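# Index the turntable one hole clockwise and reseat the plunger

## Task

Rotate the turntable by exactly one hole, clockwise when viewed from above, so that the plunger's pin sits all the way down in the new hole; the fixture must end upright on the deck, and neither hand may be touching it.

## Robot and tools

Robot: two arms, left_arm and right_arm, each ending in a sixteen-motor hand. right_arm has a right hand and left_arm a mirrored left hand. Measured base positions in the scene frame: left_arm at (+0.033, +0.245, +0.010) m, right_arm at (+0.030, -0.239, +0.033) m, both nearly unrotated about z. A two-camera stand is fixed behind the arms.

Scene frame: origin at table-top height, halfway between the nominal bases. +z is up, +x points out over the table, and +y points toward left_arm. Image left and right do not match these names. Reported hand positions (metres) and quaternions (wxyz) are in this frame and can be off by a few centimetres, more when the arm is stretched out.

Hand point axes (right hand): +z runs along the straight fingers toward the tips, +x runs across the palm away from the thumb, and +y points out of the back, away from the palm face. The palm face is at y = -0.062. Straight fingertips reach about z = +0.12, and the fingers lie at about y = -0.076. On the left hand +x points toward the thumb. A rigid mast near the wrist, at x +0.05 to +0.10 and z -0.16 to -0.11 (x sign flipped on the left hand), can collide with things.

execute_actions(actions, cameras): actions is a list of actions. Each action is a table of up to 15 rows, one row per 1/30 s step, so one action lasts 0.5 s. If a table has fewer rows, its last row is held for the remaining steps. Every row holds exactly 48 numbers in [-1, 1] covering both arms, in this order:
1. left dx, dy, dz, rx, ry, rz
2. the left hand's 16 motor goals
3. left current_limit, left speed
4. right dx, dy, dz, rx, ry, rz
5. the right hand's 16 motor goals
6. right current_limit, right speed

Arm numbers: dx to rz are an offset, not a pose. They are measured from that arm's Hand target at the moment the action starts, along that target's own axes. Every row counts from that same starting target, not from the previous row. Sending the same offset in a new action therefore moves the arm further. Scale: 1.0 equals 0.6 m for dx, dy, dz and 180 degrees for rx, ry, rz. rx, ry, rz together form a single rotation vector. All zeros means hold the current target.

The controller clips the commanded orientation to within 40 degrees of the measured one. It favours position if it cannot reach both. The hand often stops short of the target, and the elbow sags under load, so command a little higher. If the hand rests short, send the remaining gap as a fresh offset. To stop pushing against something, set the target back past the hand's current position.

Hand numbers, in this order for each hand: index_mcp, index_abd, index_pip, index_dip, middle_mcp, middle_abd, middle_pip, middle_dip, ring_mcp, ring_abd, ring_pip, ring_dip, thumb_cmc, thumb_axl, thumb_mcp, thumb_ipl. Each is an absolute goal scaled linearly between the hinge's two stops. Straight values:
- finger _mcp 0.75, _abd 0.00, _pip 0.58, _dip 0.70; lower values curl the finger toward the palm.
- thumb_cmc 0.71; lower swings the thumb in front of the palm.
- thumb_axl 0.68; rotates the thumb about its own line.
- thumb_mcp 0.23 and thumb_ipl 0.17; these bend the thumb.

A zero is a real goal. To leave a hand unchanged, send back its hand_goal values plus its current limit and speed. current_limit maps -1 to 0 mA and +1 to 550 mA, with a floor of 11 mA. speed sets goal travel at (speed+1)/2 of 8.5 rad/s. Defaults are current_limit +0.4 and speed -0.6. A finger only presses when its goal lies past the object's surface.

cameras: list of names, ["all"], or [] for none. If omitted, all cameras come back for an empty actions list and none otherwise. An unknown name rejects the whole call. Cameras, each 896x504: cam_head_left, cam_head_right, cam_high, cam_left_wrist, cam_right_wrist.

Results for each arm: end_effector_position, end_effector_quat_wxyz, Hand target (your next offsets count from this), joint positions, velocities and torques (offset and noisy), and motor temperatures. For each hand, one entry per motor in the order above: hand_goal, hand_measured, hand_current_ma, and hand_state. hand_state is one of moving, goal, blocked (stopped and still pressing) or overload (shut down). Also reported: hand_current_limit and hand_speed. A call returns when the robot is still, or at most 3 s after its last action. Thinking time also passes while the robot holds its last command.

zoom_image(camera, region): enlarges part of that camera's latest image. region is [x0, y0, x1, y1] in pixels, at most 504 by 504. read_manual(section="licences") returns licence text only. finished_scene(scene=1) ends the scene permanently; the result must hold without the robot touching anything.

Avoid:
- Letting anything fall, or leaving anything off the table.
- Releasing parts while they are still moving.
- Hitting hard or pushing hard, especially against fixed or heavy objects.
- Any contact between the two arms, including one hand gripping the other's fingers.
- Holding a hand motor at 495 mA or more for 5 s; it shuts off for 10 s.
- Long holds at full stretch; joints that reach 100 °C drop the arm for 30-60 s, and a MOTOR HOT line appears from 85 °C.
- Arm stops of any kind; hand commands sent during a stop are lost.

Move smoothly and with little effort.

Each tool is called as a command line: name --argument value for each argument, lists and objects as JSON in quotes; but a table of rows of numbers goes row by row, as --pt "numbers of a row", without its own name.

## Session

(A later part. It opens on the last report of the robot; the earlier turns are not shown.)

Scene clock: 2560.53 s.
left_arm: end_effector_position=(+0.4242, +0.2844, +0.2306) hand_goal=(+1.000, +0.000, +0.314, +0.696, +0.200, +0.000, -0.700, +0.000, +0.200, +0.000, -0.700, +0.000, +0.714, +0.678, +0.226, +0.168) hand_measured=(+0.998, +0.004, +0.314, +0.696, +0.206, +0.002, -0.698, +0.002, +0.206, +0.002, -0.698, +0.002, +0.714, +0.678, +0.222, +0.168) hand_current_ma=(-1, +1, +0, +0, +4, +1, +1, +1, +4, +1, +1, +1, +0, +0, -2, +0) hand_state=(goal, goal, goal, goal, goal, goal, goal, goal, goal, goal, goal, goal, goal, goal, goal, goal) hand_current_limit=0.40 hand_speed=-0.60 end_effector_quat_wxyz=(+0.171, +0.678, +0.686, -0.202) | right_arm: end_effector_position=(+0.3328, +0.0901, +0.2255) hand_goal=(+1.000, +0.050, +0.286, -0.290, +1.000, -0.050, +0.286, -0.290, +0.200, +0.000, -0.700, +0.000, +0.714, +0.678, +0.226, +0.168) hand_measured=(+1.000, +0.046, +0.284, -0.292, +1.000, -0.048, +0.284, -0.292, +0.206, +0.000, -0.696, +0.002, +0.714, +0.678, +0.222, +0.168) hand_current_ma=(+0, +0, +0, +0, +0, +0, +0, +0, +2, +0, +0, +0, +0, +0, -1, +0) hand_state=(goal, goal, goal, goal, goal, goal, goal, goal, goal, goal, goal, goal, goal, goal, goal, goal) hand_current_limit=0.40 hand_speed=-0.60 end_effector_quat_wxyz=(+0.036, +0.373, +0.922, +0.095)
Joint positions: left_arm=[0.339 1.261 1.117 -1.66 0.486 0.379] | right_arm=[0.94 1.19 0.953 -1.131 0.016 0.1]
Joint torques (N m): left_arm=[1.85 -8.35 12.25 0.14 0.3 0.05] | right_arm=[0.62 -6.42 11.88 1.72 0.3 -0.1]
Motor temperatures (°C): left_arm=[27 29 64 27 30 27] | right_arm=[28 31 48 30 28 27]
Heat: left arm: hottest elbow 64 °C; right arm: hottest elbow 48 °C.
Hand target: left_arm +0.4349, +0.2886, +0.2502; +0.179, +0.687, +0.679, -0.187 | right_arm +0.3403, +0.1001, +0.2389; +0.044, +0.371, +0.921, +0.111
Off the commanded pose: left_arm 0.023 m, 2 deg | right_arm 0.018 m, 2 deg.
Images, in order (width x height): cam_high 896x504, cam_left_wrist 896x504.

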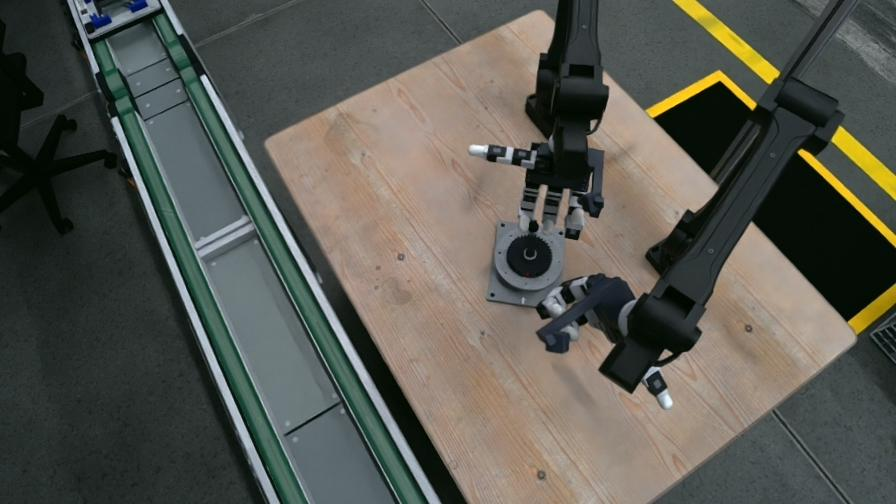

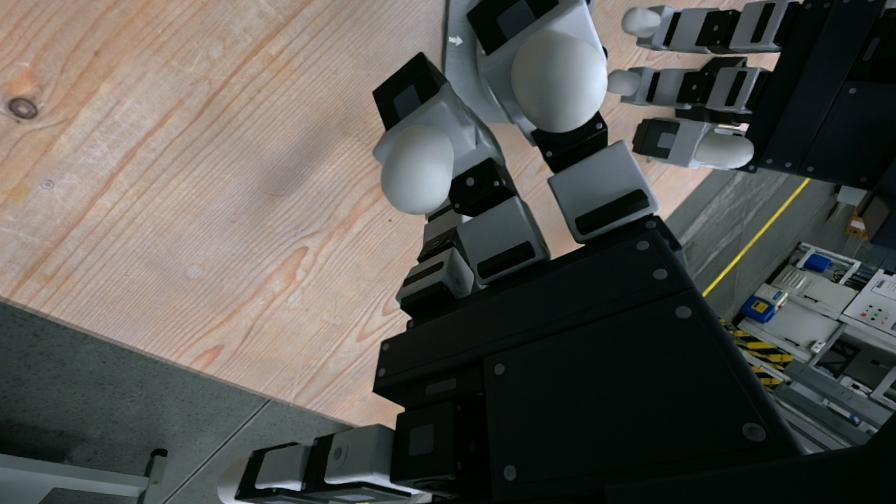

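execute_actions --actions '[[[0,0,0,0,0,0,1,0,0.314,0.696,1,0,1,1,0.75,0,-0.95,0,0.714,0.678,0.226,0.168,0.4,-0.6,-0.001,-0.041,0.054,0.0285,0,0,1,0.05,0.285,-0.29,1,-0.05,0.285,-0.29,0.2,0,-0.7,0,0.714,0.678,0.226,0.168,0.4,-0.6]],[[-0.0537,0.0244,0.0534,0,0,0,1,0,0.314,0.696,1,0,1,1,0.75,0,-0.95,0,0.714,0.678,0.226,0.168,0.4,-0.6,-0.001,-0.036,0.057,0.0285,0,0,1,0.05,0.285,-0.29,1,-0.05,0.285,-0.29,0.2,0,-0.7,0,0.714,0.678,0.226,0.168,0.4,-0.6]],[[-0.0537,0.0244,0.0534,0,0,0,1,0,0.314,0.696,1,0,1,1,0.75,0,-0.95,0,0.714,0.678,0.226,0.168,0.4,-0.6,0,0,0,0,0,0,1,0.05,0.285,-0.29,1,-0.05,0.285,-0.29,0.2,0,-0.7,0,0.714,0.678,0.226,0.168,0.4,-0.6]]]' --cameras '["cam_high","cam_left_wrist","cam_right_wrist","cam_head_left"]'

Scene clock: 2605.33 s.
left_arm: end_effector_position=(+0.4580, +0.1938, +0.2301) hand_goal=(+1.000, +0.000, +0.314, +0.696, +1.000, +0.000, +1.000, +1.000, +0.750, +0.000, -0.950, +0.000, +0.714, +0.678, +0.226, +0.168) hand_measured=(+0.998, +0.004, +0.314, +0.696, +0.994, +0.004, +0.994, +0.998, +0.750, +0.002, -0.944, +0.002, +0.714, +0.678, +0.222, +0.168) hand_current_ma=(-1, +2, +0, +0, -4, +1, -4, -1, +0, +1, +3, +1, +0, +0, -2, +0) hand_state=(goal, goal, goal, goal, goal, goal, goal, goal, goal, goal, goal, goal, goal, goal, goal, goal) hand_current_limit=0.40 hand_speed=-0.60 end_effector_quat_wxyz=(+0.178, +0.694, +0.672, -0.190) | right_arm: end_effector_position=(+0.3174, +0.0731, +0.1624) hand_goal=(+1.000, +0.050, +0.286, -0.290, +1.000, -0.050, +0.286, -0.290, +0.200, +0.000, -0.700, +0.000, +0.714, +0.678, +0.226, +0.168) hand_measured=(+1.000, +0.046, +0.284, -0.292, +1.000, -0.048, +0.284, -0.292, +0.206, +0.000, -0.696, +0.002, +0.714, +0.678, +0.222, +0.168) hand_current_ma=(+0, +0, +0, +0, +0, +0, +0, +0, +2, +0, +0, +0, +0, +0, -1, +0) hand_state=(goal, goal, goal, goal, goal, goal, goal, goal, goal, goal, goal, goal, goal, goal, goal, goal) hand_current_limit=0.40 hand_speed=-0.60 end_effector_quat_wxyz=(+0.011, +0.375, +0.927, +0.027)
Joint positions: left_arm=[0.063 1.261 1.114 -1.485 0.523 0.106] | right_arm=[0.94 1.262 0.886 -1.137 0.007 0.1]
Joint torques (N m): left_arm=[1.85 -8.06 8.53 1.17 0.29 -0.3] | right_arm=[0.44 -7 9.65 0.57 -0.07 -0.08]
Motor temperatures (°C): left_arm=[27 30 67 27 30 27] | right_arm=[28 31 48 30 28 27]
Heat: left arm: hottest elbow 67 °C; right arm: hottest elbow 48 °C.
Hand target: left_arm +0.4629, +0.2004, +0.2267; +0.179, +0.687, +0.679, -0.187 | right_arm +0.3186, +0.0759, +0.1646; +0.011, +0.374, +0.927, +0.028
Off the commanded pose: left_arm 0.009 m, 1 deg | right_arm 0.004 m, 0 deg.
Images, in order (width x height): cam_head_left 896x504, cam_high 896x504, cam_left_wrist 896x504, cam_right_wrist 896x504.

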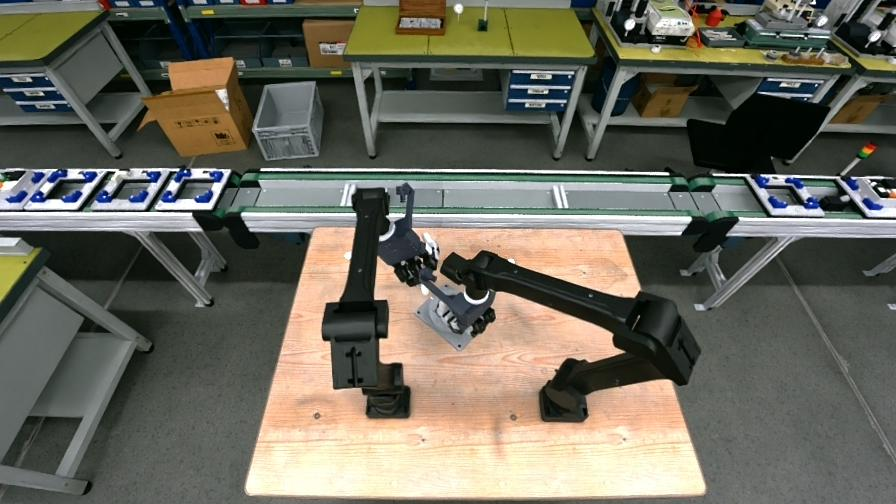

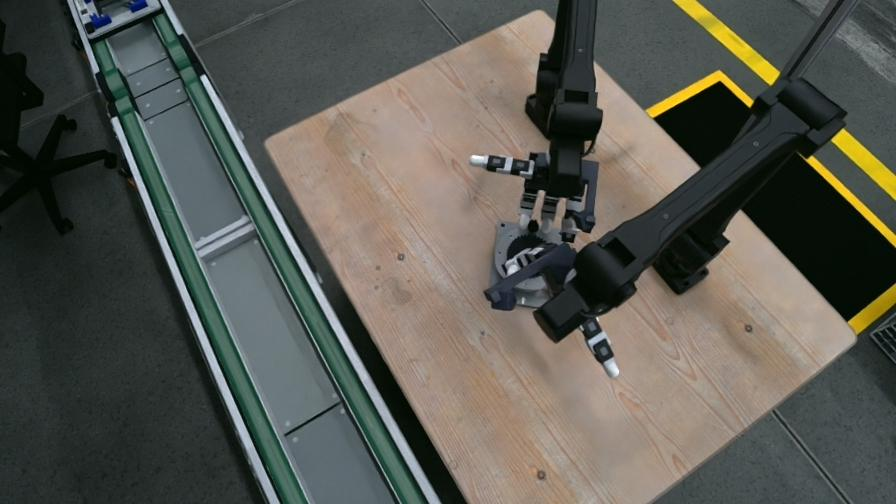

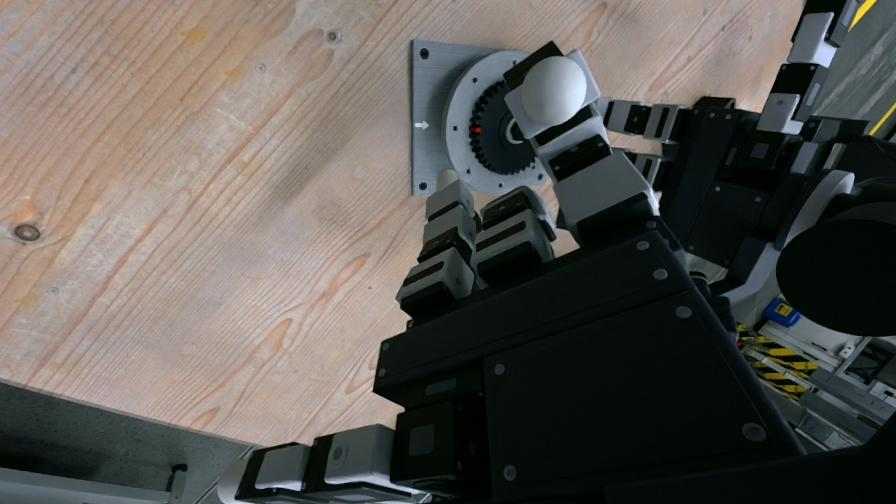

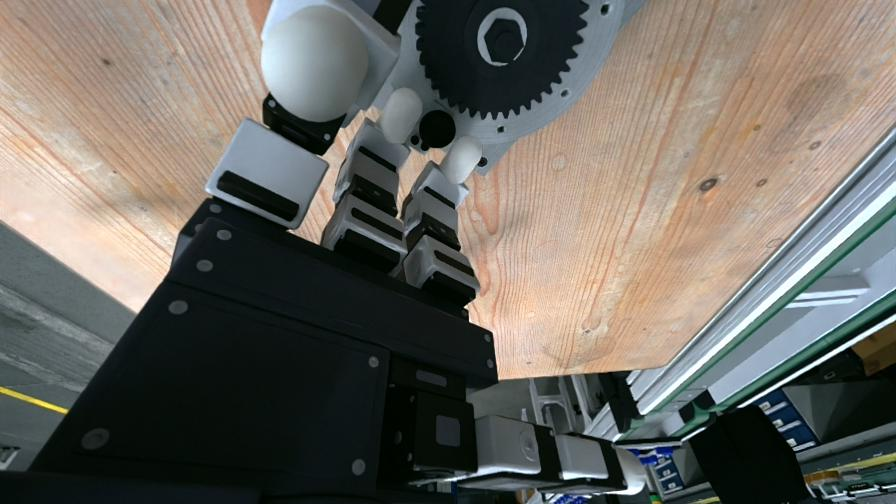

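execute_actions --actions '[[[-0.0316,0.007,0.0519,0,0,0,1,0,0.314,0.696,1,0,1,1,0.75,0,-0.95,0,0.714,0.678,0.226,0.168,0.4,-0.6,0,0,0,0,0,0,1,0.05,0.285,-0.29,1,-0.05,0.285,-0.29,0.2,0,-0.7,0,0.714,0.678,0.226,0.168,0.4,-0.6]],[[-0.0316,0.007,0.0519,0,0,0,1,0,0.314,0.696,1,0,1,1,0.75,0,-0.95,0,0.714,0.678,0.226,0.168,0.4,-0.6,0,0,0,0,0,0,1,0.05,0.285,-0.29,1,-0.05,0.285,-0.29,0.2,0,-0.7,0,0.714,0.678,0.226,0.168,0.4,-0.6]]]' --cameras '["cam_high","cam_left_wrist","cam_head_left"]'

Scene clock: 2622.83 s.
left_arm: end_effector_position=(+0.4645, +0.1332, +0.1957) hand_goal=(+1.000, +0.000, +0.314, +0.696, +1.000, +0.000, +1.000, +1.000, +0.750, +0.000, -0.950, +0.000, +0.714, +0.678, +0.226, +0.168) hand_measured=(+0.998, +0.004, +0.314, +0.696, +0.996, +0.004, +0.996, +0.998, +0.752, +0.002, -0.944, +0.002, +0.714, +0.678, +0.222, +0.168) hand_current_ma=(-1, +2, +0, +0, -2, +1, -2, -1, +0, +1, +3, +1, +0, +0, -2, +0) hand_state=(goal, goal, goal, goal, goal, goal, goal, goal, goal, goal, goal, goal, goal, goal, goal, goal) hand_current_limit=0.40 hand_speed=-0.60 end_effector_quat_wxyz=(+0.178, +0.692, +0.674, -0.188) | right_arm: end_effector_position=(+0.3174, +0.0731, +0.1624) hand_goal=(+1.000, +0.050, +0.286, -0.290, +1.000, -0.050, +0.286, -0.290, +0.200, +0.000, -0.700, +0.000, +0.714, +0.678, +0.226, +0.168) hand_measured=(+1.000, +0.046, +0.284, -0.292, +1.000, -0.048, +0.284, -0.292, +0.206, +0.000, -0.696, +0.002, +0.714, +0.678, +0.222, +0.168) hand_current_ma=(+0, +0, +0, +0, +0, +0, +0, +0, +2, +0, +0, +0, +0, +0, -1, +0) hand_state=(goal, goal, goal, goal, goal, goal, goal, goal, goal, goal, goal, goal, goal, goal, goal, goal) hand_current_limit=0.40 hand_speed=-0.60 end_effector_quat_wxyz=(+0.011, +0.375, +0.927, +0.027)
Joint positions: left_arm=[-0.114 1.279 1.039 -1.285 0.521 -0.104] | right_arm=[0.94 1.262 0.886 -1.137 0.007 0.1]
Joint torques (N m): left_arm=[1.32 -8.18 8.68 1.39 0.32 -0.3] | right_arm=[0.44 -7.06 9.65 0.55 -0.08 -0.09]
Motor temperatures (°C): left_arm=[27 30 63 27 30 27] | right_arm=[28 31 49 30 28 27]
Heat: left arm: hottest elbow 63 °C; right arm: hottest elbow 49 °C.
Hand target: left_arm +0.4702, +0.1363, +0.1917; +0.179, +0.687, +0.679, -0.187 | right_arm +0.3186, +0.0759, +0.1646; +0.011, +0.374, +0.927, +0.028
Off the commanded pose: left_arm 0.008 m, 1 deg | right_arm 0.004 m, 0 deg.
Images, in order (width x height): cam_head_left 896x504, cam_high 896x504, cam_left_wrist 896x504.

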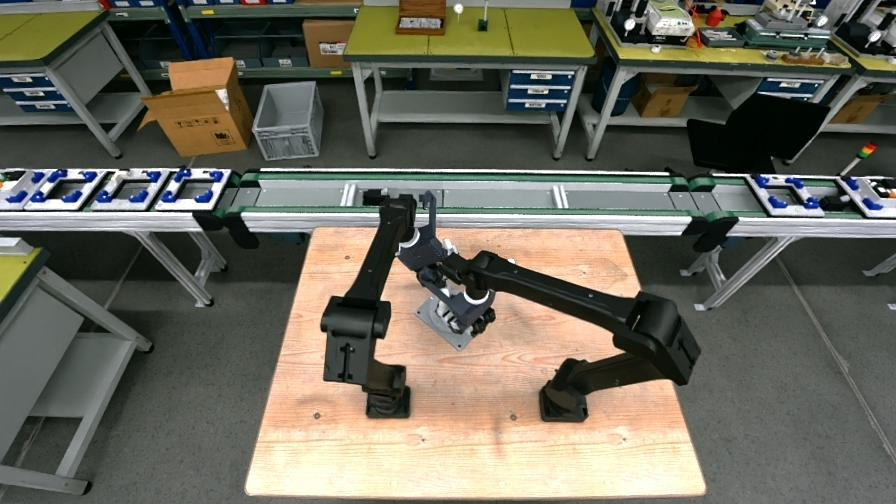

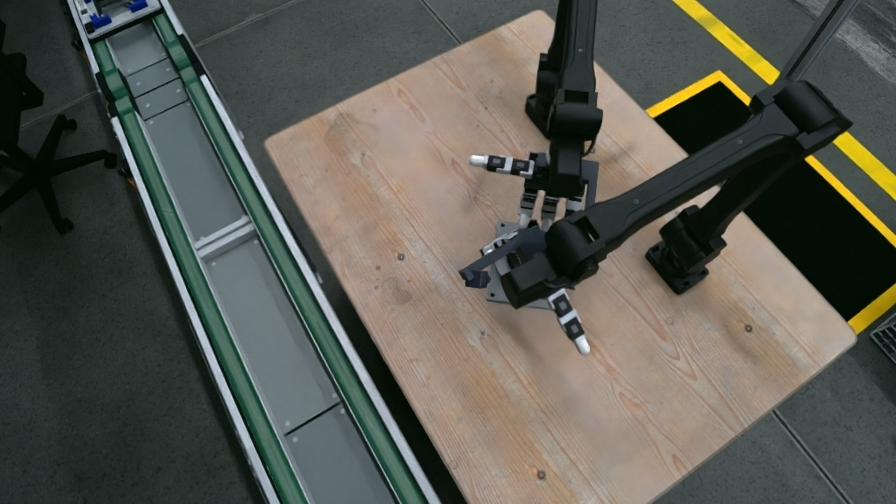

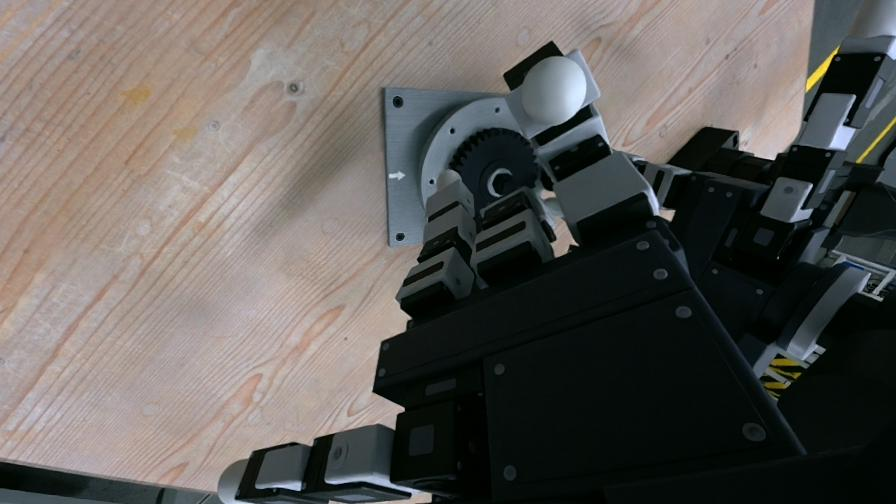

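zoom_image --camera "cam_left_wrist" --region '[380, 70, 600, 260]'

Scaled by 2.291.

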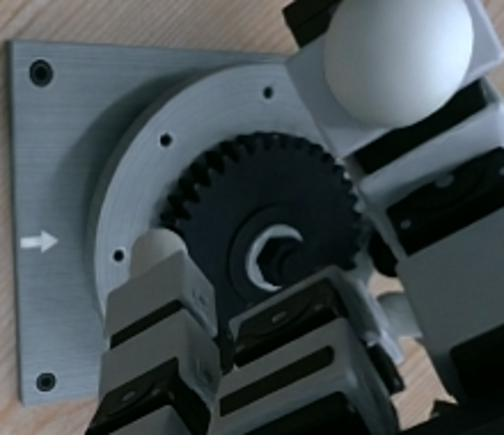

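execute_actions --actions '[[[0.049,-0.0167,-0.028,0,0,0,1,0,0.314,0.696,1,0,1,1,0.75,0,-0.95,0,0.714,0.678,0.226,0.168,0.4,-0.6,0,0,0,0,0,0,1,0.05,0.285,-0.29,1,-0.05,0.285,-0.29,0.2,0,-0.7,0,0.714,0.678,0.226,0.168,0.4,-0.6]],[[0.017,0,0.029,0,0,0,1,0,0.314,0.696,1,0,1,1,0.75,0,-0.95,0,0.714,0.678,0.226,0.168,0.4,-0.6,0,0,0,0,0,0,1,0.05,0.285,-0.29,1,-0.05,0.285,-0.29,0.2,0,-0.7,0,0.714,0.678,0.226,0.168,0.4,-0.6]]]' --cameras '["cam_high","cam_left_wrist"]'

zoom_image --camera "cam_left_wrist" --region '[380, 70, 600, 260]'

Scene clock: 2656.67 s.
left_arm: end_effector_position=(+0.4552, +0.1766, +0.1698) hand_goal=(+1.000, +0.000, +0.314, +0.696, +1.000, +0.000, +1.000, +1.000, +0.750, +0.000, -0.950, +0.000, +0.714, +0.678, +0.226, +0.168) hand_measured=(+0.998, +0.004, +0.314, +0.696, +0.996, +0.004, +0.996, +0.998, +0.752, +0.002, -0.944, +0.002, +0.714, +0.678, +0.222, +0.168) hand_current_ma=(-1, +1, +0, +0, -2, +1, -2, -1, +0, +1, +3, +1, +0, +0, -2, +0) hand_state=(goal, goal, goal, goal, goal, goal, goal, goal, goal, goal, goal, goal, goal, goal, goal, goal) hand_current_limit=0.40 hand_speed=-0.60 end_effector_quat_wxyz=(+0.172, +0.676, +0.690, -0.191) | right_arm: end_effector_position=(+0.3174, +0.0731, +0.1624) hand_goal=(+1.000, +0.050, +0.286, -0.290, +1.000, -0.050, +0.286, -0.290, +0.200, +0.000, -0.700, +0.000, +0.714, +0.678, +0.226, +0.168) hand_measured=(+1.000, +0.046, +0.284, -0.292, +1.000, -0.048, +0.284, -0.292, +0.206, +0.000, -0.696, +0.002, +0.714, +0.678, +0.222, +0.168) hand_current_ma=(+0, +0, +0, +0, +0, +0, +0, +0, +2, +0, +0, +0, +0, +0, -1, +0) hand_state=(goal, goal, goal, goal, goal, goal, goal, goal, goal, goal, goal, goal, goal, goal, goal, goal) hand_current_limit=0.40 hand_speed=-0.60 end_effector_quat_wxyz=(+0.011, +0.375, +0.927, +0.027)
Joint positions: left_arm=[-0.002 1.281 0.976 -1.285 0.52 -0.023] | right_arm=[0.94 1.262 0.886 -1.137 0.007 0.1]
Joint torques (N m): left_arm=[0.44 -8 8.65 1.24 0.46 -0.02] | right_arm=[0.44 -7 9.65 0.57 -0.08 -0.09]
Motor temperatures (°C): left_arm=[27 30 62 27 30 27] | right_arm=[28 31 49 30 28 27]
Heat: left arm: hottest elbow 62 °C; right arm: hottest elbow 49 °C.
Hand target: left_arm +0.4605, +0.1704, +0.1715; +0.179, +0.687, +0.679, -0.187 | right_arm +0.3186, +0.0759, +0.1646; +0.011, +0.374, +0.927, +0.028
Off the commanded pose: left_arm 0.008 m, 2 deg | right_arm 0.004 m, 0 deg.
Images, in order (width x height): cam_high 896x504, cam_left_wrist 896x504.

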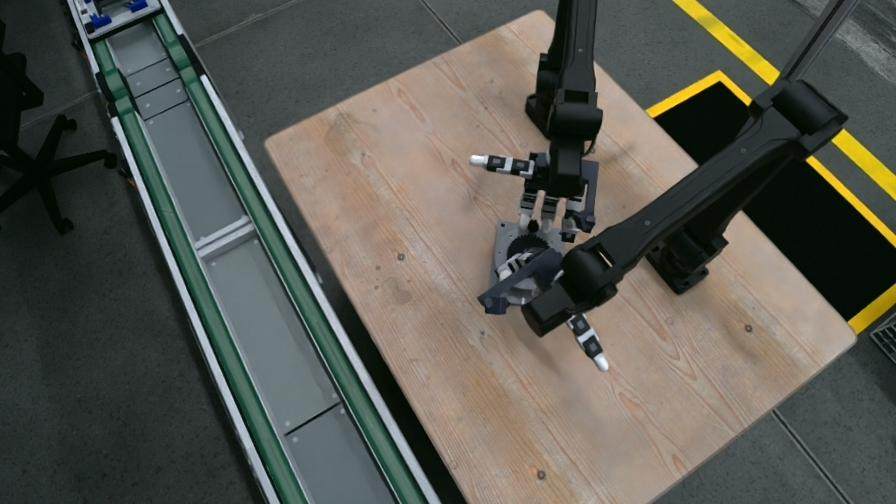

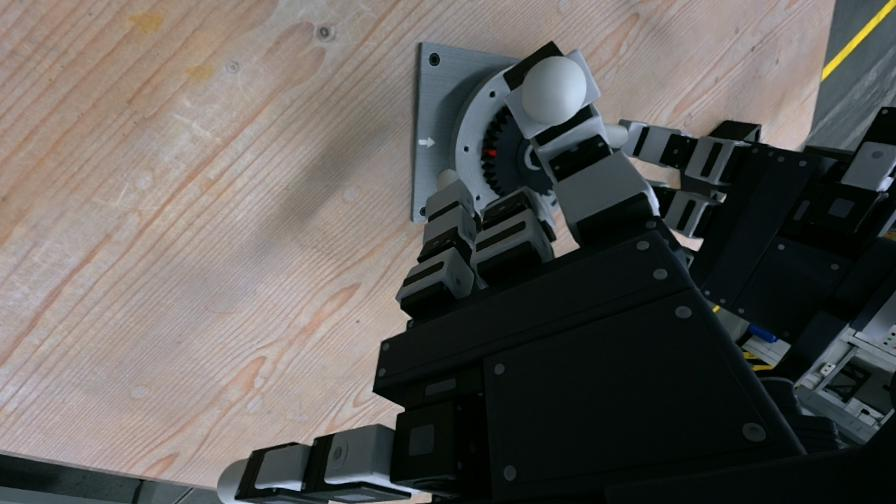

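Scaled by 2.291.

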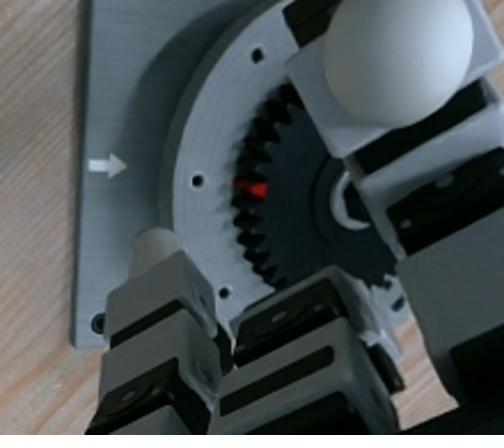

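execute_actions --actions '[[[-0.0415,0.01,0.0195,0,0,0,1,0,0.314,0.696,1,0,1,1,0.75,0,-0.95,0,0.714,0.678,0.226,0.168,0.4,-0.6,0,0,0,0,0,0,1,0.05,0.285,-0.29,1,-0.05,0.285,-0.29,0.2,0,-0.7,0,0.714,0.678,0.226,0.168,0.4,-0.6]],[[-0.0415,0.01,0.0195,0,0,0,1,0,0.314,0.696,1,0,1,1,0.75,0,-0.95,0,0.714,0.678,0.226,0.168,0.4,-0.6,0,0,0,0,0,0,1,0.05,0.285,-0.29,1,-0.05,0.285,-0.29,0.2,0,-0.7,0,0.714,0.678,0.226,0.168,0.4,-0.6]]]' --cameras '["cam_left_wrist"]'

zoom_image --camera "cam_left_wrist" --region '[380, 70, 600, 260]'

Scene clock: 2692.30 s.
left_arm: end_effector_position=(+0.4580, +0.1232, +0.1672) hand_goal=(+1.000, +0.000, +0.314, +0.696, +1.000, +0.000, +1.000, +1.000, +0.750, +0.000, -0.950, +0.000, +0.714, +0.678, +0.226, +0.168) hand_measured=(+0.986, +0.022, +0.306, +0.694, +0.996, +0.004, +0.996, +0.998, +0.750, +0.002, -0.944, +0.002, +0.714, +0.678, +0.222, +0.168) hand_current_ma=(-16, +21, -7, -1, -2, +1, -2, -1, +0, +1, +3, +1, +0, +0, -2, +0) hand_state=(goal, blocked, goal, goal, goal, goal, goal, goal, goal, goal, goal, goal, goal, goal, goal, goal) hand_current_limit=0.40 hand_speed=-0.60 end_effector_quat_wxyz=(+0.170, +0.689, +0.679, -0.189) | right_arm: end_effector_position=(+0.3174, +0.0731, +0.1624) hand_goal=(+1.000, +0.050, +0.286, -0.290, +1.000, -0.050, +0.286, -0.290, +0.200, +0.000, -0.700, +0.000, +0.714, +0.678, +0.226, +0.168) hand_measured=(+1.000, +0.046, +0.284, -0.292, +1.000, -0.048, +0.284, -0.292, +0.206, +0.000, -0.696, +0.002, +0.714, +0.678, +0.222, +0.168) hand_current_ma=(+0, +0, +0, +0, +0, +0, +0, +0, +2, +0, +0, +0, +0, +0, -1, +0) hand_state=(goal, goal, goal, goal, goal, goal, goal, goal, goal, goal, goal, goal, goal, goal, goal, goal) hand_current_limit=0.40 hand_speed=-0.60 end_effector_quat_wxyz=(+0.011, +0.375, +0.927, +0.027)
Joint positions: left_arm=[-0.151 1.29 0.976 -1.202 0.511 -0.156] | right_arm=[0.94 1.262 0.886 -1.137 0.007 0.1]
Joint torques (N m): left_arm=[0.21 -7.53 11.34 1.24 0.58 -0.34] | right_arm=[0.38 -7.06 9.65 0.57 -0.08 -0.08]
Motor temperatures (°C): left_arm=[27 30 59 27 30 27] | right_arm=[28 31 48 30 28 27]
Heat: left arm: hottest elbow 59 °C; right arm: hottest elbow 48 °C.
Hand target: left_arm +0.4718, +0.1155, +0.1760; +0.179, +0.687, +0.679, -0.187 | right_arm +0.3186, +0.0759, +0.1646; +0.011, +0.374, +0.927, +0.028
Off the commanded pose: left_arm 0.018 m, 1 deg | right_arm 0.004 m, 0 deg.
Images, in order (width x height): cam_left_wrist 896x504.

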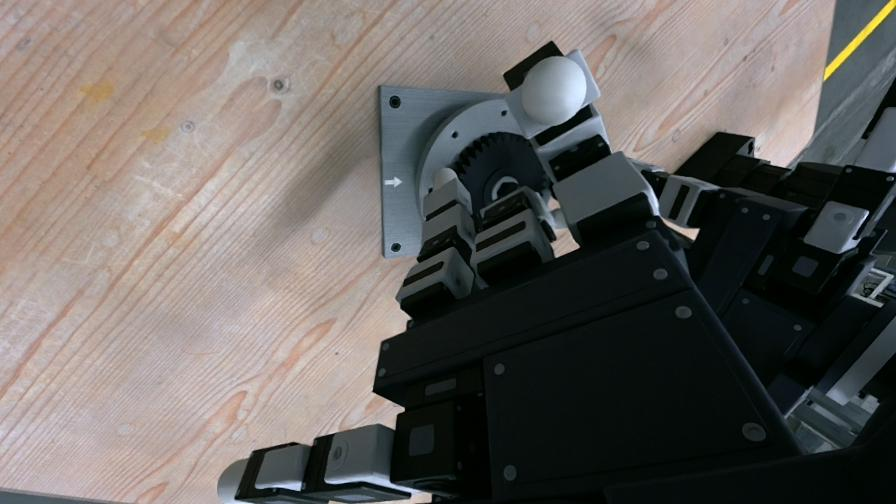

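Scaled by 2.291.

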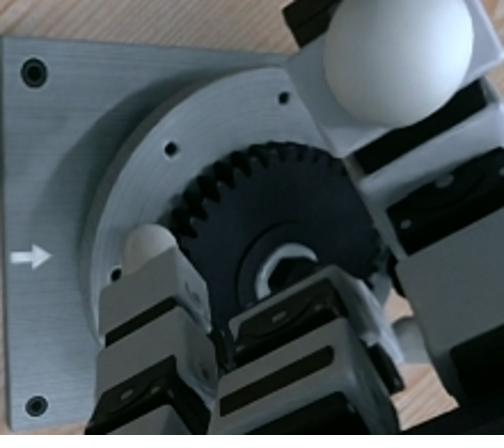

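execute_actions --actions '[[[0,0,0,0,0,0,1,0,0.314,0.696,1,0,1,1,0.75,0,-0.95,0,0.714,0.678,0.226,0.168,0.4,-0.6,0,-0.0046,0.0199,0.002,0,0,1,0.05,0.285,-0.29,1,-0.05,0.285,-0.29,0.2,0,-0.7,0,0.714,0.678,0.226,0.168,0.4,-0.6]],[[0,0,0,0,0,0,1,0,0.314,0.696,1,0,1,1,0.75,0,-0.95,0,0.714,0.678,0.226,0.168,0.4,-0.6,0,-0.0046,0.0199,0.001,0,0,1,0.05,0.285,-0.29,1,-0.05,0.285,-0.29,0.2,0,-0.7,0,0.714,0.678,0.226,0.168,0.4,-0.6]]]' --cameras '["cam_right_wrist"]'

zoom_image --camera "cam_right_wrist" --region '[370, 80, 490, 200]'

Scene clock: 2703.87 s.
left_arm: end_effector_position=(+0.4580, +0.1232, +0.1672) hand_goal=(+1.000, +0.000, +0.314, +0.696, +1.000, +0.000, +1.000, +1.000, +0.750, +0.000, -0.950, +0.000, +0.714, +0.678, +0.226, +0.168) hand_measured=(+0.986, +0.022, +0.306, +0.694, +0.996, +0.004, +0.996, +0.998, +0.750, +0.002, -0.944, +0.002, +0.714, +0.678, +0.222, +0.168) hand_current_ma=(-16, +21, -7, -1, -2, +1, -2, -1, +0, +1, +3, +1, +0, +0, -2, +0) hand_state=(goal, blocked, goal, goal, goal, goal, goal, goal, goal, goal, goal, goal, goal, goal, goal, goal) hand_current_limit=0.40 hand_speed=-0.60 end_effector_quat_wxyz=(+0.170, +0.689, +0.679, -0.189) | right_arm: end_effector_position=(+0.3120, +0.0671, +0.1407) hand_goal=(+1.000, +0.050, +0.286, -0.290, +1.000, -0.050, +0.286, -0.290, +0.200, +0.000, -0.700, +0.000, +0.714, +0.678, +0.226, +0.168) hand_measured=(+0.998, +0.046, +0.284, -0.292, +0.998, -0.048, +0.284, -0.292, +0.206, +0.000, -0.696, +0.002, +0.714, +0.678, +0.222, +0.168) hand_current_ma=(+0, +0, +0, +0, +0, +0, +0, +0, +2, +0, +0, +0, +0, +0, -1, +0) hand_state=(goal, goal, goal, goal, goal, goal, goal, goal, goal, goal, goal, goal, goal, goal, goal, goal) hand_current_limit=0.40 hand_speed=-0.60 end_effector_quat_wxyz=(+0.008, +0.373, +0.928, +0.017)
Joint positions: left_arm=[-0.151 1.29 0.976 -1.202 0.511 -0.156] | right_arm=[0.94 1.277 0.843 -1.1 0.005 0.097]
Joint torques (N m): left_arm=[0.26 -7.53 11.33 1.2 0.57 -0.34] | right_arm=[0.5 -6.36 9.01 1.51 -0.08 -0.08]
Motor temperatures (°C): left_arm=[27 30 60 27 30 27] | right_arm=[28 31 48 30 28 27]
Heat: left arm: hottest elbow 60 °C; right arm: hottest elbow 48 °C.
Hand target: left_arm +0.4718, +0.1155, +0.1760; +0.179, +0.687, +0.679, -0.187 | right_arm +0.3157, +0.0729, +0.1404; +0.009, +0.374, +0.927, +0.023
Off the commanded pose: left_arm 0.018 m, 1 deg | right_arm 0.007 m, 1 deg.
Images, in order (width x height): cam_right_wrist 896x504.

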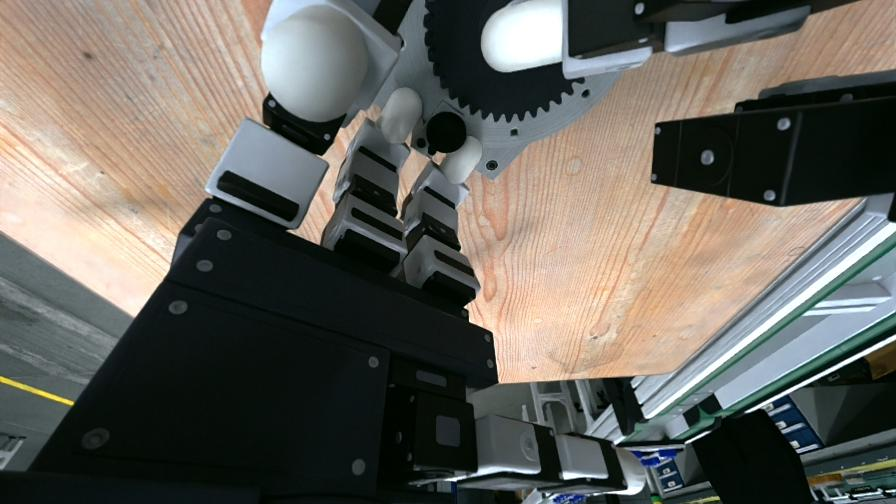

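Scaled by 4.200.

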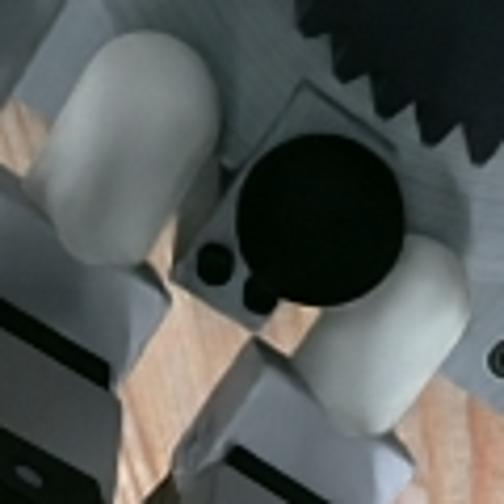

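execute_actions --actions '[[[0,0,0,0,0,0,1,0,0.314,0.696,1,0,1,1,0.75,0,-0.95,0,0.714,0.678,0.226,0.168,0.4,-0.6,-0.003,0.010,0.005,0,0,0,1,0.03,0.285,-0.29,1,-0.03,0.285,-0.29,0.2,0,-0.7,0,0.714,0.678,0.226,0.168,0.4,-0.6]]]' --cameras '["cam_right_wrist"]'

zoom_image --camera "cam_right_wrist" --region '[370, 80, 490, 200]'

Scene clock: 2710.93 s.
left_arm: end_effector_position=(+0.4580, +0.1232, +0.1672) hand_goal=(+1.000, +0.000, +0.314, +0.696, +1.000, +0.000, +1.000, +1.000, +0.750, +0.000, -0.950, +0.000, +0.714, +0.678, +0.226, +0.168) hand_measured=(+0.986, +0.022, +0.306, +0.694, +0.996, +0.004, +0.996, +0.998, +0.750, +0.002, -0.944, +0.002, +0.714, +0.678, +0.222, +0.168) hand_current_ma=(-16, +21, -7, -1, -2, +1, -2, -1, +0, +1, +3, +1, +0, +0, -2, +0) hand_state=(goal, blocked, goal, goal, goal, goal, goal, goal, goal, goal, goal, goal, goal, goal, goal, goal) hand_current_limit=0.40 hand_speed=-0.60 end_effector_quat_wxyz=(+0.170, +0.689, +0.679, -0.189) | right_arm: end_effector_position=(+0.3129, +0.0679, +0.1382) hand_goal=(+1.000, +0.030, +0.286, -0.290, +1.000, -0.030, +0.286, -0.290, +0.200, +0.000, -0.700, +0.000, +0.714, +0.678, +0.226, +0.168) hand_measured=(+0.998, +0.034, +0.282, -0.296, +1.000, -0.034, +0.282, -0.302, +0.206, +0.000, -0.696, +0.002, +0.714, +0.678, +0.222, +0.168) hand_current_ma=(+0, +1, -1, -1, +0, +0, -1, -4, +2, +0, +0, +0, +0, +0, -1, +0) hand_state=(goal, goal, goal, goal, goal, goal, goal, goal, goal, goal, goal, goal, goal, goal, goal, goal) hand_current_limit=0.40 hand_speed=-0.60 end_effector_quat_wxyz=(+0.007, +0.375, +0.927, +0.016)
Joint positions: left_arm=[-0.151 1.29 0.976 -1.202 0.511 -0.156] | right_arm=[0.94 1.285 0.843 -1.094 0.005 0.1]
Joint torques (N m): left_arm=[0.26 -7.59 11.34 1.22 0.57 -0.33] | right_arm=[-0.03 -5.48 9.77 1.66 -0.08 -0.13]
Motor temperatures (°C): left_arm=[27 30 60 27 31 27] | right_arm=[28 31 47 30 28 27]
Heat: left arm: hottest elbow 60 °C; right arm: hottest elbow 47 °C.
Hand target: left_arm +0.4718, +0.1155, +0.1760; +0.179, +0.687, +0.679, -0.187 | right_arm +0.3212, +0.0761, +0.1377; +0.009, +0.374, +0.927, +0.023
Off the commanded pose: left_arm 0.018 m, 1 deg | right_arm 0.012 m, 1 deg.
Images, in order (width x height): cam_right_wrist 896x504.

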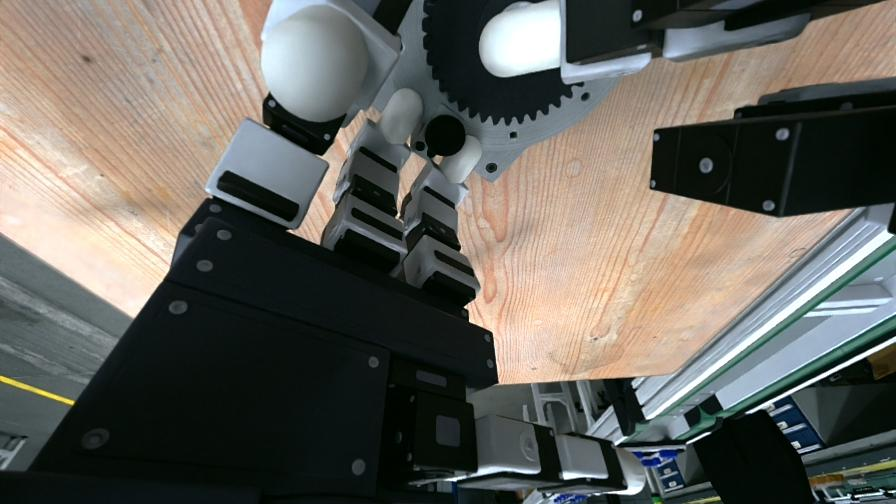

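Scaled by 4.200.

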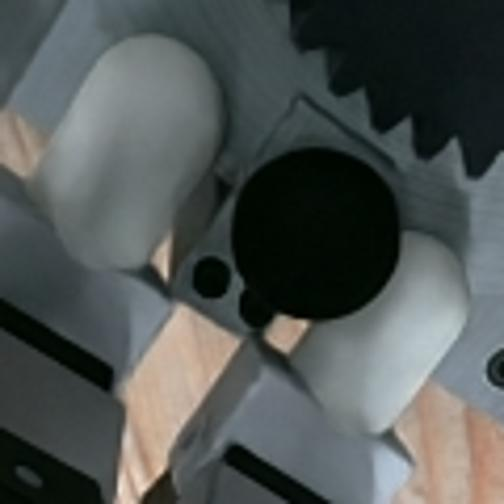

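execute_actions --actions '[[[0,0,0,0,0,0,1,0,0.314,0.696,1,0,1,1,0.75,0,-0.95,0,0.714,0.678,0.226,0.168,0.4,-0.6,0,0.011,0,0,0,0,1,0.03,0.285,-0.29,1,-0.03,0.285,-0.29,0.2,0,-0.7,0,0.714,0.678,0.226,0.168,0.4,-0.6]]]' --cameras '["cam_right_wrist"]'

Scene clock: 2735.07 s.
left_arm: end_effector_position=(+0.4580, +0.1232, +0.1672) hand_goal=(+1.000, +0.000, +0.314, +0.696, +1.000, +0.000, +1.000, +1.000, +0.750, +0.000, -0.950, +0.000, +0.714, +0.678, +0.226, +0.168) hand_measured=(+0.986, +0.022, +0.306, +0.694, +0.996, +0.004, +0.996, +0.998, +0.750, +0.002, -0.944, +0.002, +0.714, +0.678, +0.222, +0.168) hand_current_ma=(-16, +21, -7, -1, -2, +1, -2, -1, +0, +1, +3, +1, +0, +0, -2, +0) hand_state=(goal, blocked, goal, goal, goal, goal, goal, goal, goal, goal, goal, goal, goal, goal, goal, goal) hand_current_limit=0.40 hand_speed=-0.60 end_effector_quat_wxyz=(+0.170, +0.689, +0.679, -0.189) | right_arm: end_effector_position=(+0.3129, +0.0679, +0.1370) hand_goal=(+1.000, +0.030, +0.286, -0.290, +1.000, -0.030, +0.286, -0.290, +0.200, +0.000, -0.700, +0.000, +0.714, +0.678, +0.226, +0.168) hand_measured=(+0.998, +0.034, +0.280, -0.300, +1.000, -0.034, +0.280, -0.306, +0.206, +0.000, -0.696, +0.002, +0.714, +0.678, +0.222, +0.168) hand_current_ma=(+0, +1, -1, -3, +0, +0, -1, -8, +2, +0, +0, +0, +0, +0, -1, +0) hand_state=(goal, goal, goal, goal, goal, goal, goal, goal, goal, goal, goal, goal, goal, goal, goal, goal) hand_current_limit=0.40 hand_speed=-0.60 end_effector_quat_wxyz=(+0.007, +0.375, +0.927, +0.014)
Joint positions: left_arm=[-0.151 1.29 0.976 -1.202 0.511 -0.156] | right_arm=[0.94 1.288 0.843 -1.094 0.005 0.1]
Joint torques (N m): left_arm=[0.15 -7.53 11.36 1.24 0.57 -0.34] | right_arm=[-0.15 -4.31 11.12 1.69 -0.08 -0.15]
Motor temperatures (°C): left_arm=[27 30 61 27 31 27] | right_arm=[28 31 46 30 28 27]
Heat: left arm: hottest elbow 61 °C; right arm: hottest elbow 46 °C.
Hand target: left_arm +0.4718, +0.1155, +0.1760; +0.179, +0.687, +0.679, -0.187 | right_arm +0.3258, +0.0808, +0.1381; +0.009, +0.374, +0.927, +0.023
Off the commanded pose: left_arm 0.018 m, 1 deg | right_arm 0.018 m, 1 deg.
Images, in order (width x height): cam_right_wrist 896x504.

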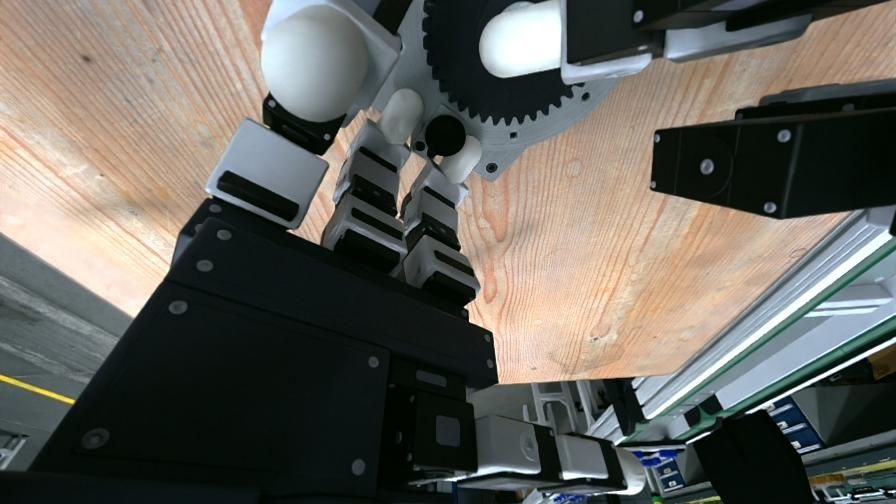

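zoom_image --camera "cam_right_wrist" --region '[370, 80, 490, 200]'

execute_actions --actions '[]' --cameras '["cam_high", "cam_head_right"]'

Scaled by 4.200.

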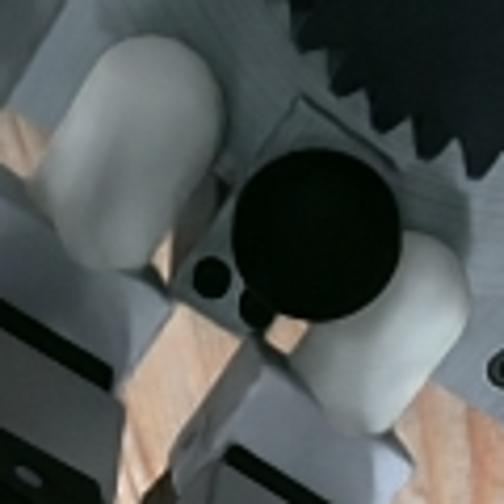

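Scene clock: 2739.60 s.
left_arm: end_effector_position=(+0.4580, +0.1232, +0.1672) hand_goal=(+1.000, +0.000, +0.314, +0.696, +1.000, +0.000, +1.000, +1.000, +0.750, +0.000, -0.950, +0.000, +0.714, +0.678, +0.226, +0.168) hand_measured=(+0.986, +0.022, +0.306, +0.694, +0.996, +0.004, +0.996, +0.998, +0.750, +0.002, -0.944, +0.002, +0.714, +0.678, +0.222, +0.168) hand_current_ma=(-16, +21, -7, -1, -2, +1, -2, -1, +0, +1, +3, +1, +0, +0, -2, +0) hand_state=(goal, blocked, goal, goal, goal, goal, goal, goal, goal, goal, goal, goal, goal, goal, goal, goal) hand_current_limit=0.40 hand_speed=-0.60 end_effector_quat_wxyz=(+0.170, +0.689, +0.679, -0.189) | right_arm: end_effector_position=(+0.3129, +0.0679, +0.1370) hand_goal=(+1.000, +0.030, +0.286, -0.290, +1.000, -0.030, +0.286, -0.290, +0.200, +0.000, -0.700, +0.000, +0.714, +0.678, +0.226, +0.168) hand_measured=(+0.998, +0.034, +0.280, -0.300, +1.000, -0.034, +0.280, -0.306, +0.206, +0.000, -0.696, +0.002, +0.714, +0.678, +0.222, +0.168) hand_current_ma=(+0, +1, -1, -3, +0, +0, -1, -8, +2, +0, +0, +0, +0, +0, -1, +0) hand_state=(goal, goal, goal, goal, goal, goal, goal, goal, goal, goal, goal, goal, goal, goal, goal, goal) hand_current_limit=0.40 hand_speed=-0.60 end_effector_quat_wxyz=(+0.007, +0.375, +0.927, +0.014)
Joint positions: left_arm=[-0.151 1.29 0.976 -1.202 0.511 -0.156] | right_arm=[0.94 1.288 0.843 -1.094 0.005 0.1]
Joint velocities: within noise
Joint torques (N m): left_arm=[0.21 -7.36 11.33 1.21 0.57 -0.33] | right_arm=[-0.09 -4.31 11.11 1.69 -0.08 -0.15]
Motor temperatures (°C): left_arm=[27 30 61 27 31 27] | right_arm=[28 31 46 30 28 27]
Heat: left arm: hottest elbow 61 °C; right arm: hottest elbow 46 °C.
Hand target: left_arm +0.4718, +0.1155, +0.1760; +0.179, +0.687, +0.679, -0.187 | right_arm +0.3258, +0.0808, +0.1381; +0.009, +0.374, +0.927, +0.023
Off the commanded pose: left_arm 0.018 m, 1 deg | right_arm 0.018 m, 1 deg.
Images, in order (width x height): cam_head_right 896x504, cam_high 896x504.

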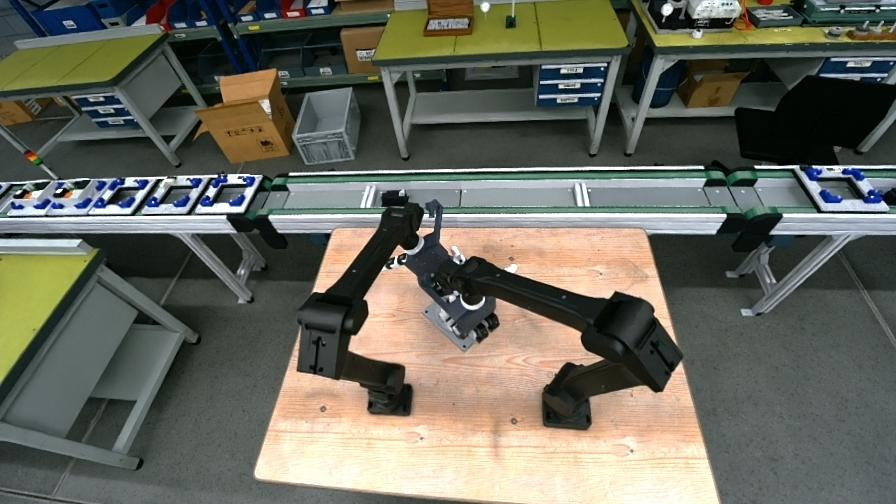

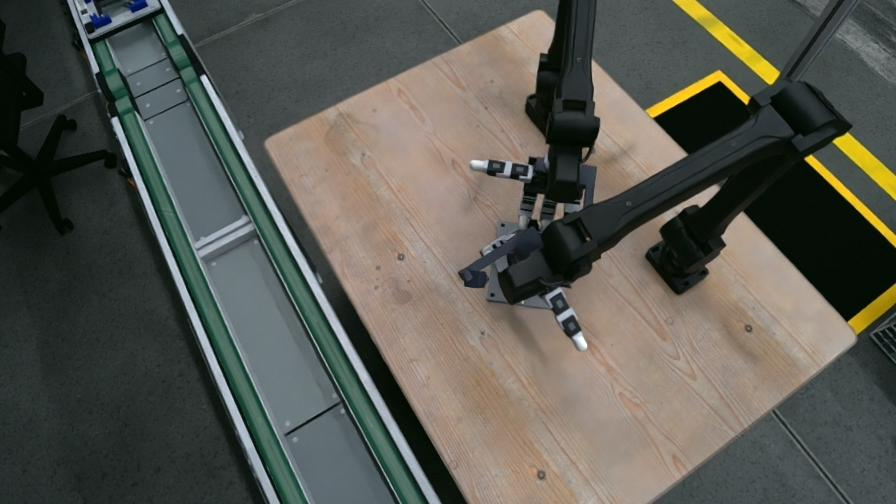

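execute_actions --actions '[[[0,0,0,0,0,0,1,0,0.314,0.696,1,0,1,1,0.75,0,-0.95,0,0.714,0.678,0.226,0.168,0.4,-0.6,-0.005,0.008,-0.008,0,0,0,1,0.03,0.285,-0.29,1,-0.03,0.285,-0.29,0.2,0,-0.7,0,0.714,0.678,0.226,0.168,0.4,-0.6]]]' --cameras '["cam_right_wrist"]'

zoom_image --camera "cam_right_wrist" --region '[370, 80, 490, 200]'

Scene clock: 2747.40 s.
left_arm: end_effector_position=(+0.4580, +0.1232, +0.1672) hand_goal=(+1.000, +0.000, +0.314, +0.696, +1.000, +0.000, +1.000, +1.000, +0.750, +0.000, -0.950, +0.000, +0.714, +0.678, +0.226, +0.168) hand_measured=(+0.986, +0.022, +0.306, +0.694, +0.996, +0.004, +0.996, +0.998, +0.750, +0.002, -0.944, +0.002, +0.714, +0.678, +0.222, +0.168) hand_current_ma=(-16, +21, -7, -1, -2, +1, -2, -1, +0, +1, +3, +1, +0, +0, -2, +0) hand_state=(goal, blocked, goal, goal, goal, goal, goal, goal, goal, goal, goal, goal, goal, goal, goal, goal) hand_current_limit=0.40 hand_speed=-0.60 end_effector_quat_wxyz=(+0.170, +0.689, +0.679, -0.189) | right_arm: end_effector_position=(+0.3142, +0.0689, +0.1372) hand_goal=(+1.000, +0.030, +0.286, -0.290, +1.000, -0.030, +0.286, -0.290, +0.200, +0.000, -0.700, +0.000, +0.714, +0.678, +0.226, +0.168) hand_measured=(+1.000, +0.034, +0.280, -0.300, +1.000, -0.034, +0.284, -0.306, +0.206, +0.000, -0.696, +0.002, +0.714, +0.678, +0.222, +0.168) hand_current_ma=(+0, +1, -1, -3, +0, +0, +0, -8, +2, +0, +0, +0, +0, +0, -1, +0) hand_state=(goal, goal, goal, goal, goal, goal, goal, goal, goal, goal, goal, goal, goal, goal, goal, goal) hand_current_limit=0.40 hand_speed=-0.60 end_effector_quat_wxyz=(+0.005, +0.375, +0.927, +0.012)
Joint positions: left_arm=[-0.151 1.29 0.976 -1.202 0.511 -0.156] | right_arm=[0.938 1.296 0.852 -1.102 0.004 0.1]
Joint torques (N m): left_arm=[0.21 -7.59 11.33 1.21 0.57 -0.34] | right_arm=[-0.67 -4.72 11.9 1.42 -0.05 -0.23]
Motor temperatures (°C): left_arm=[27 30 62 27 31 27] | right_arm=[28 31 46 30 28 27]
Heat: left arm: hottest elbow 62 °C; right arm: hottest elbow 46 °C.
Hand target: left_arm +0.4718, +0.1155, +0.1760; +0.179, +0.687, +0.679, -0.187 | right_arm +0.3311, +0.0820, +0.1431; +0.009, +0.374, +0.927, +0.023
Off the commanded pose: left_arm 0.018 m, 1 deg | right_arm 0.022 m, 1 deg.
Images, in order (width x height): cam_right_wrist 896x504.

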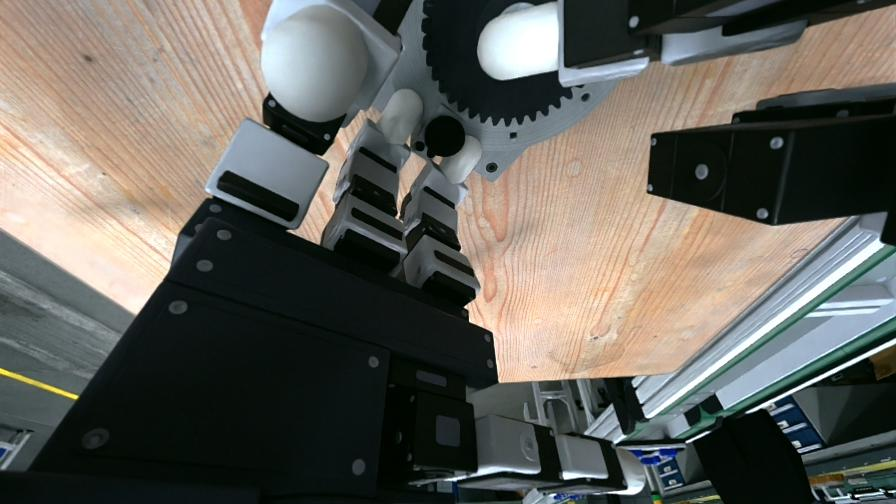

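Scaled by 4.200.

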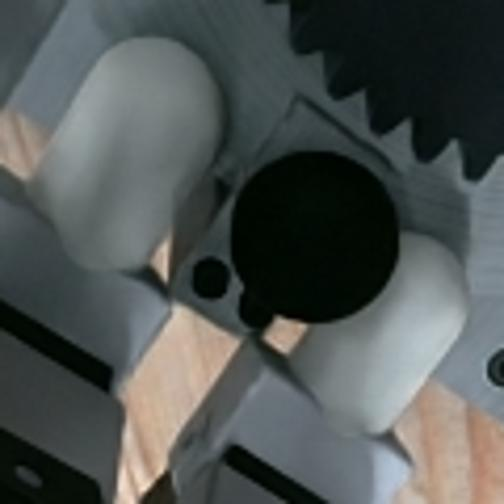

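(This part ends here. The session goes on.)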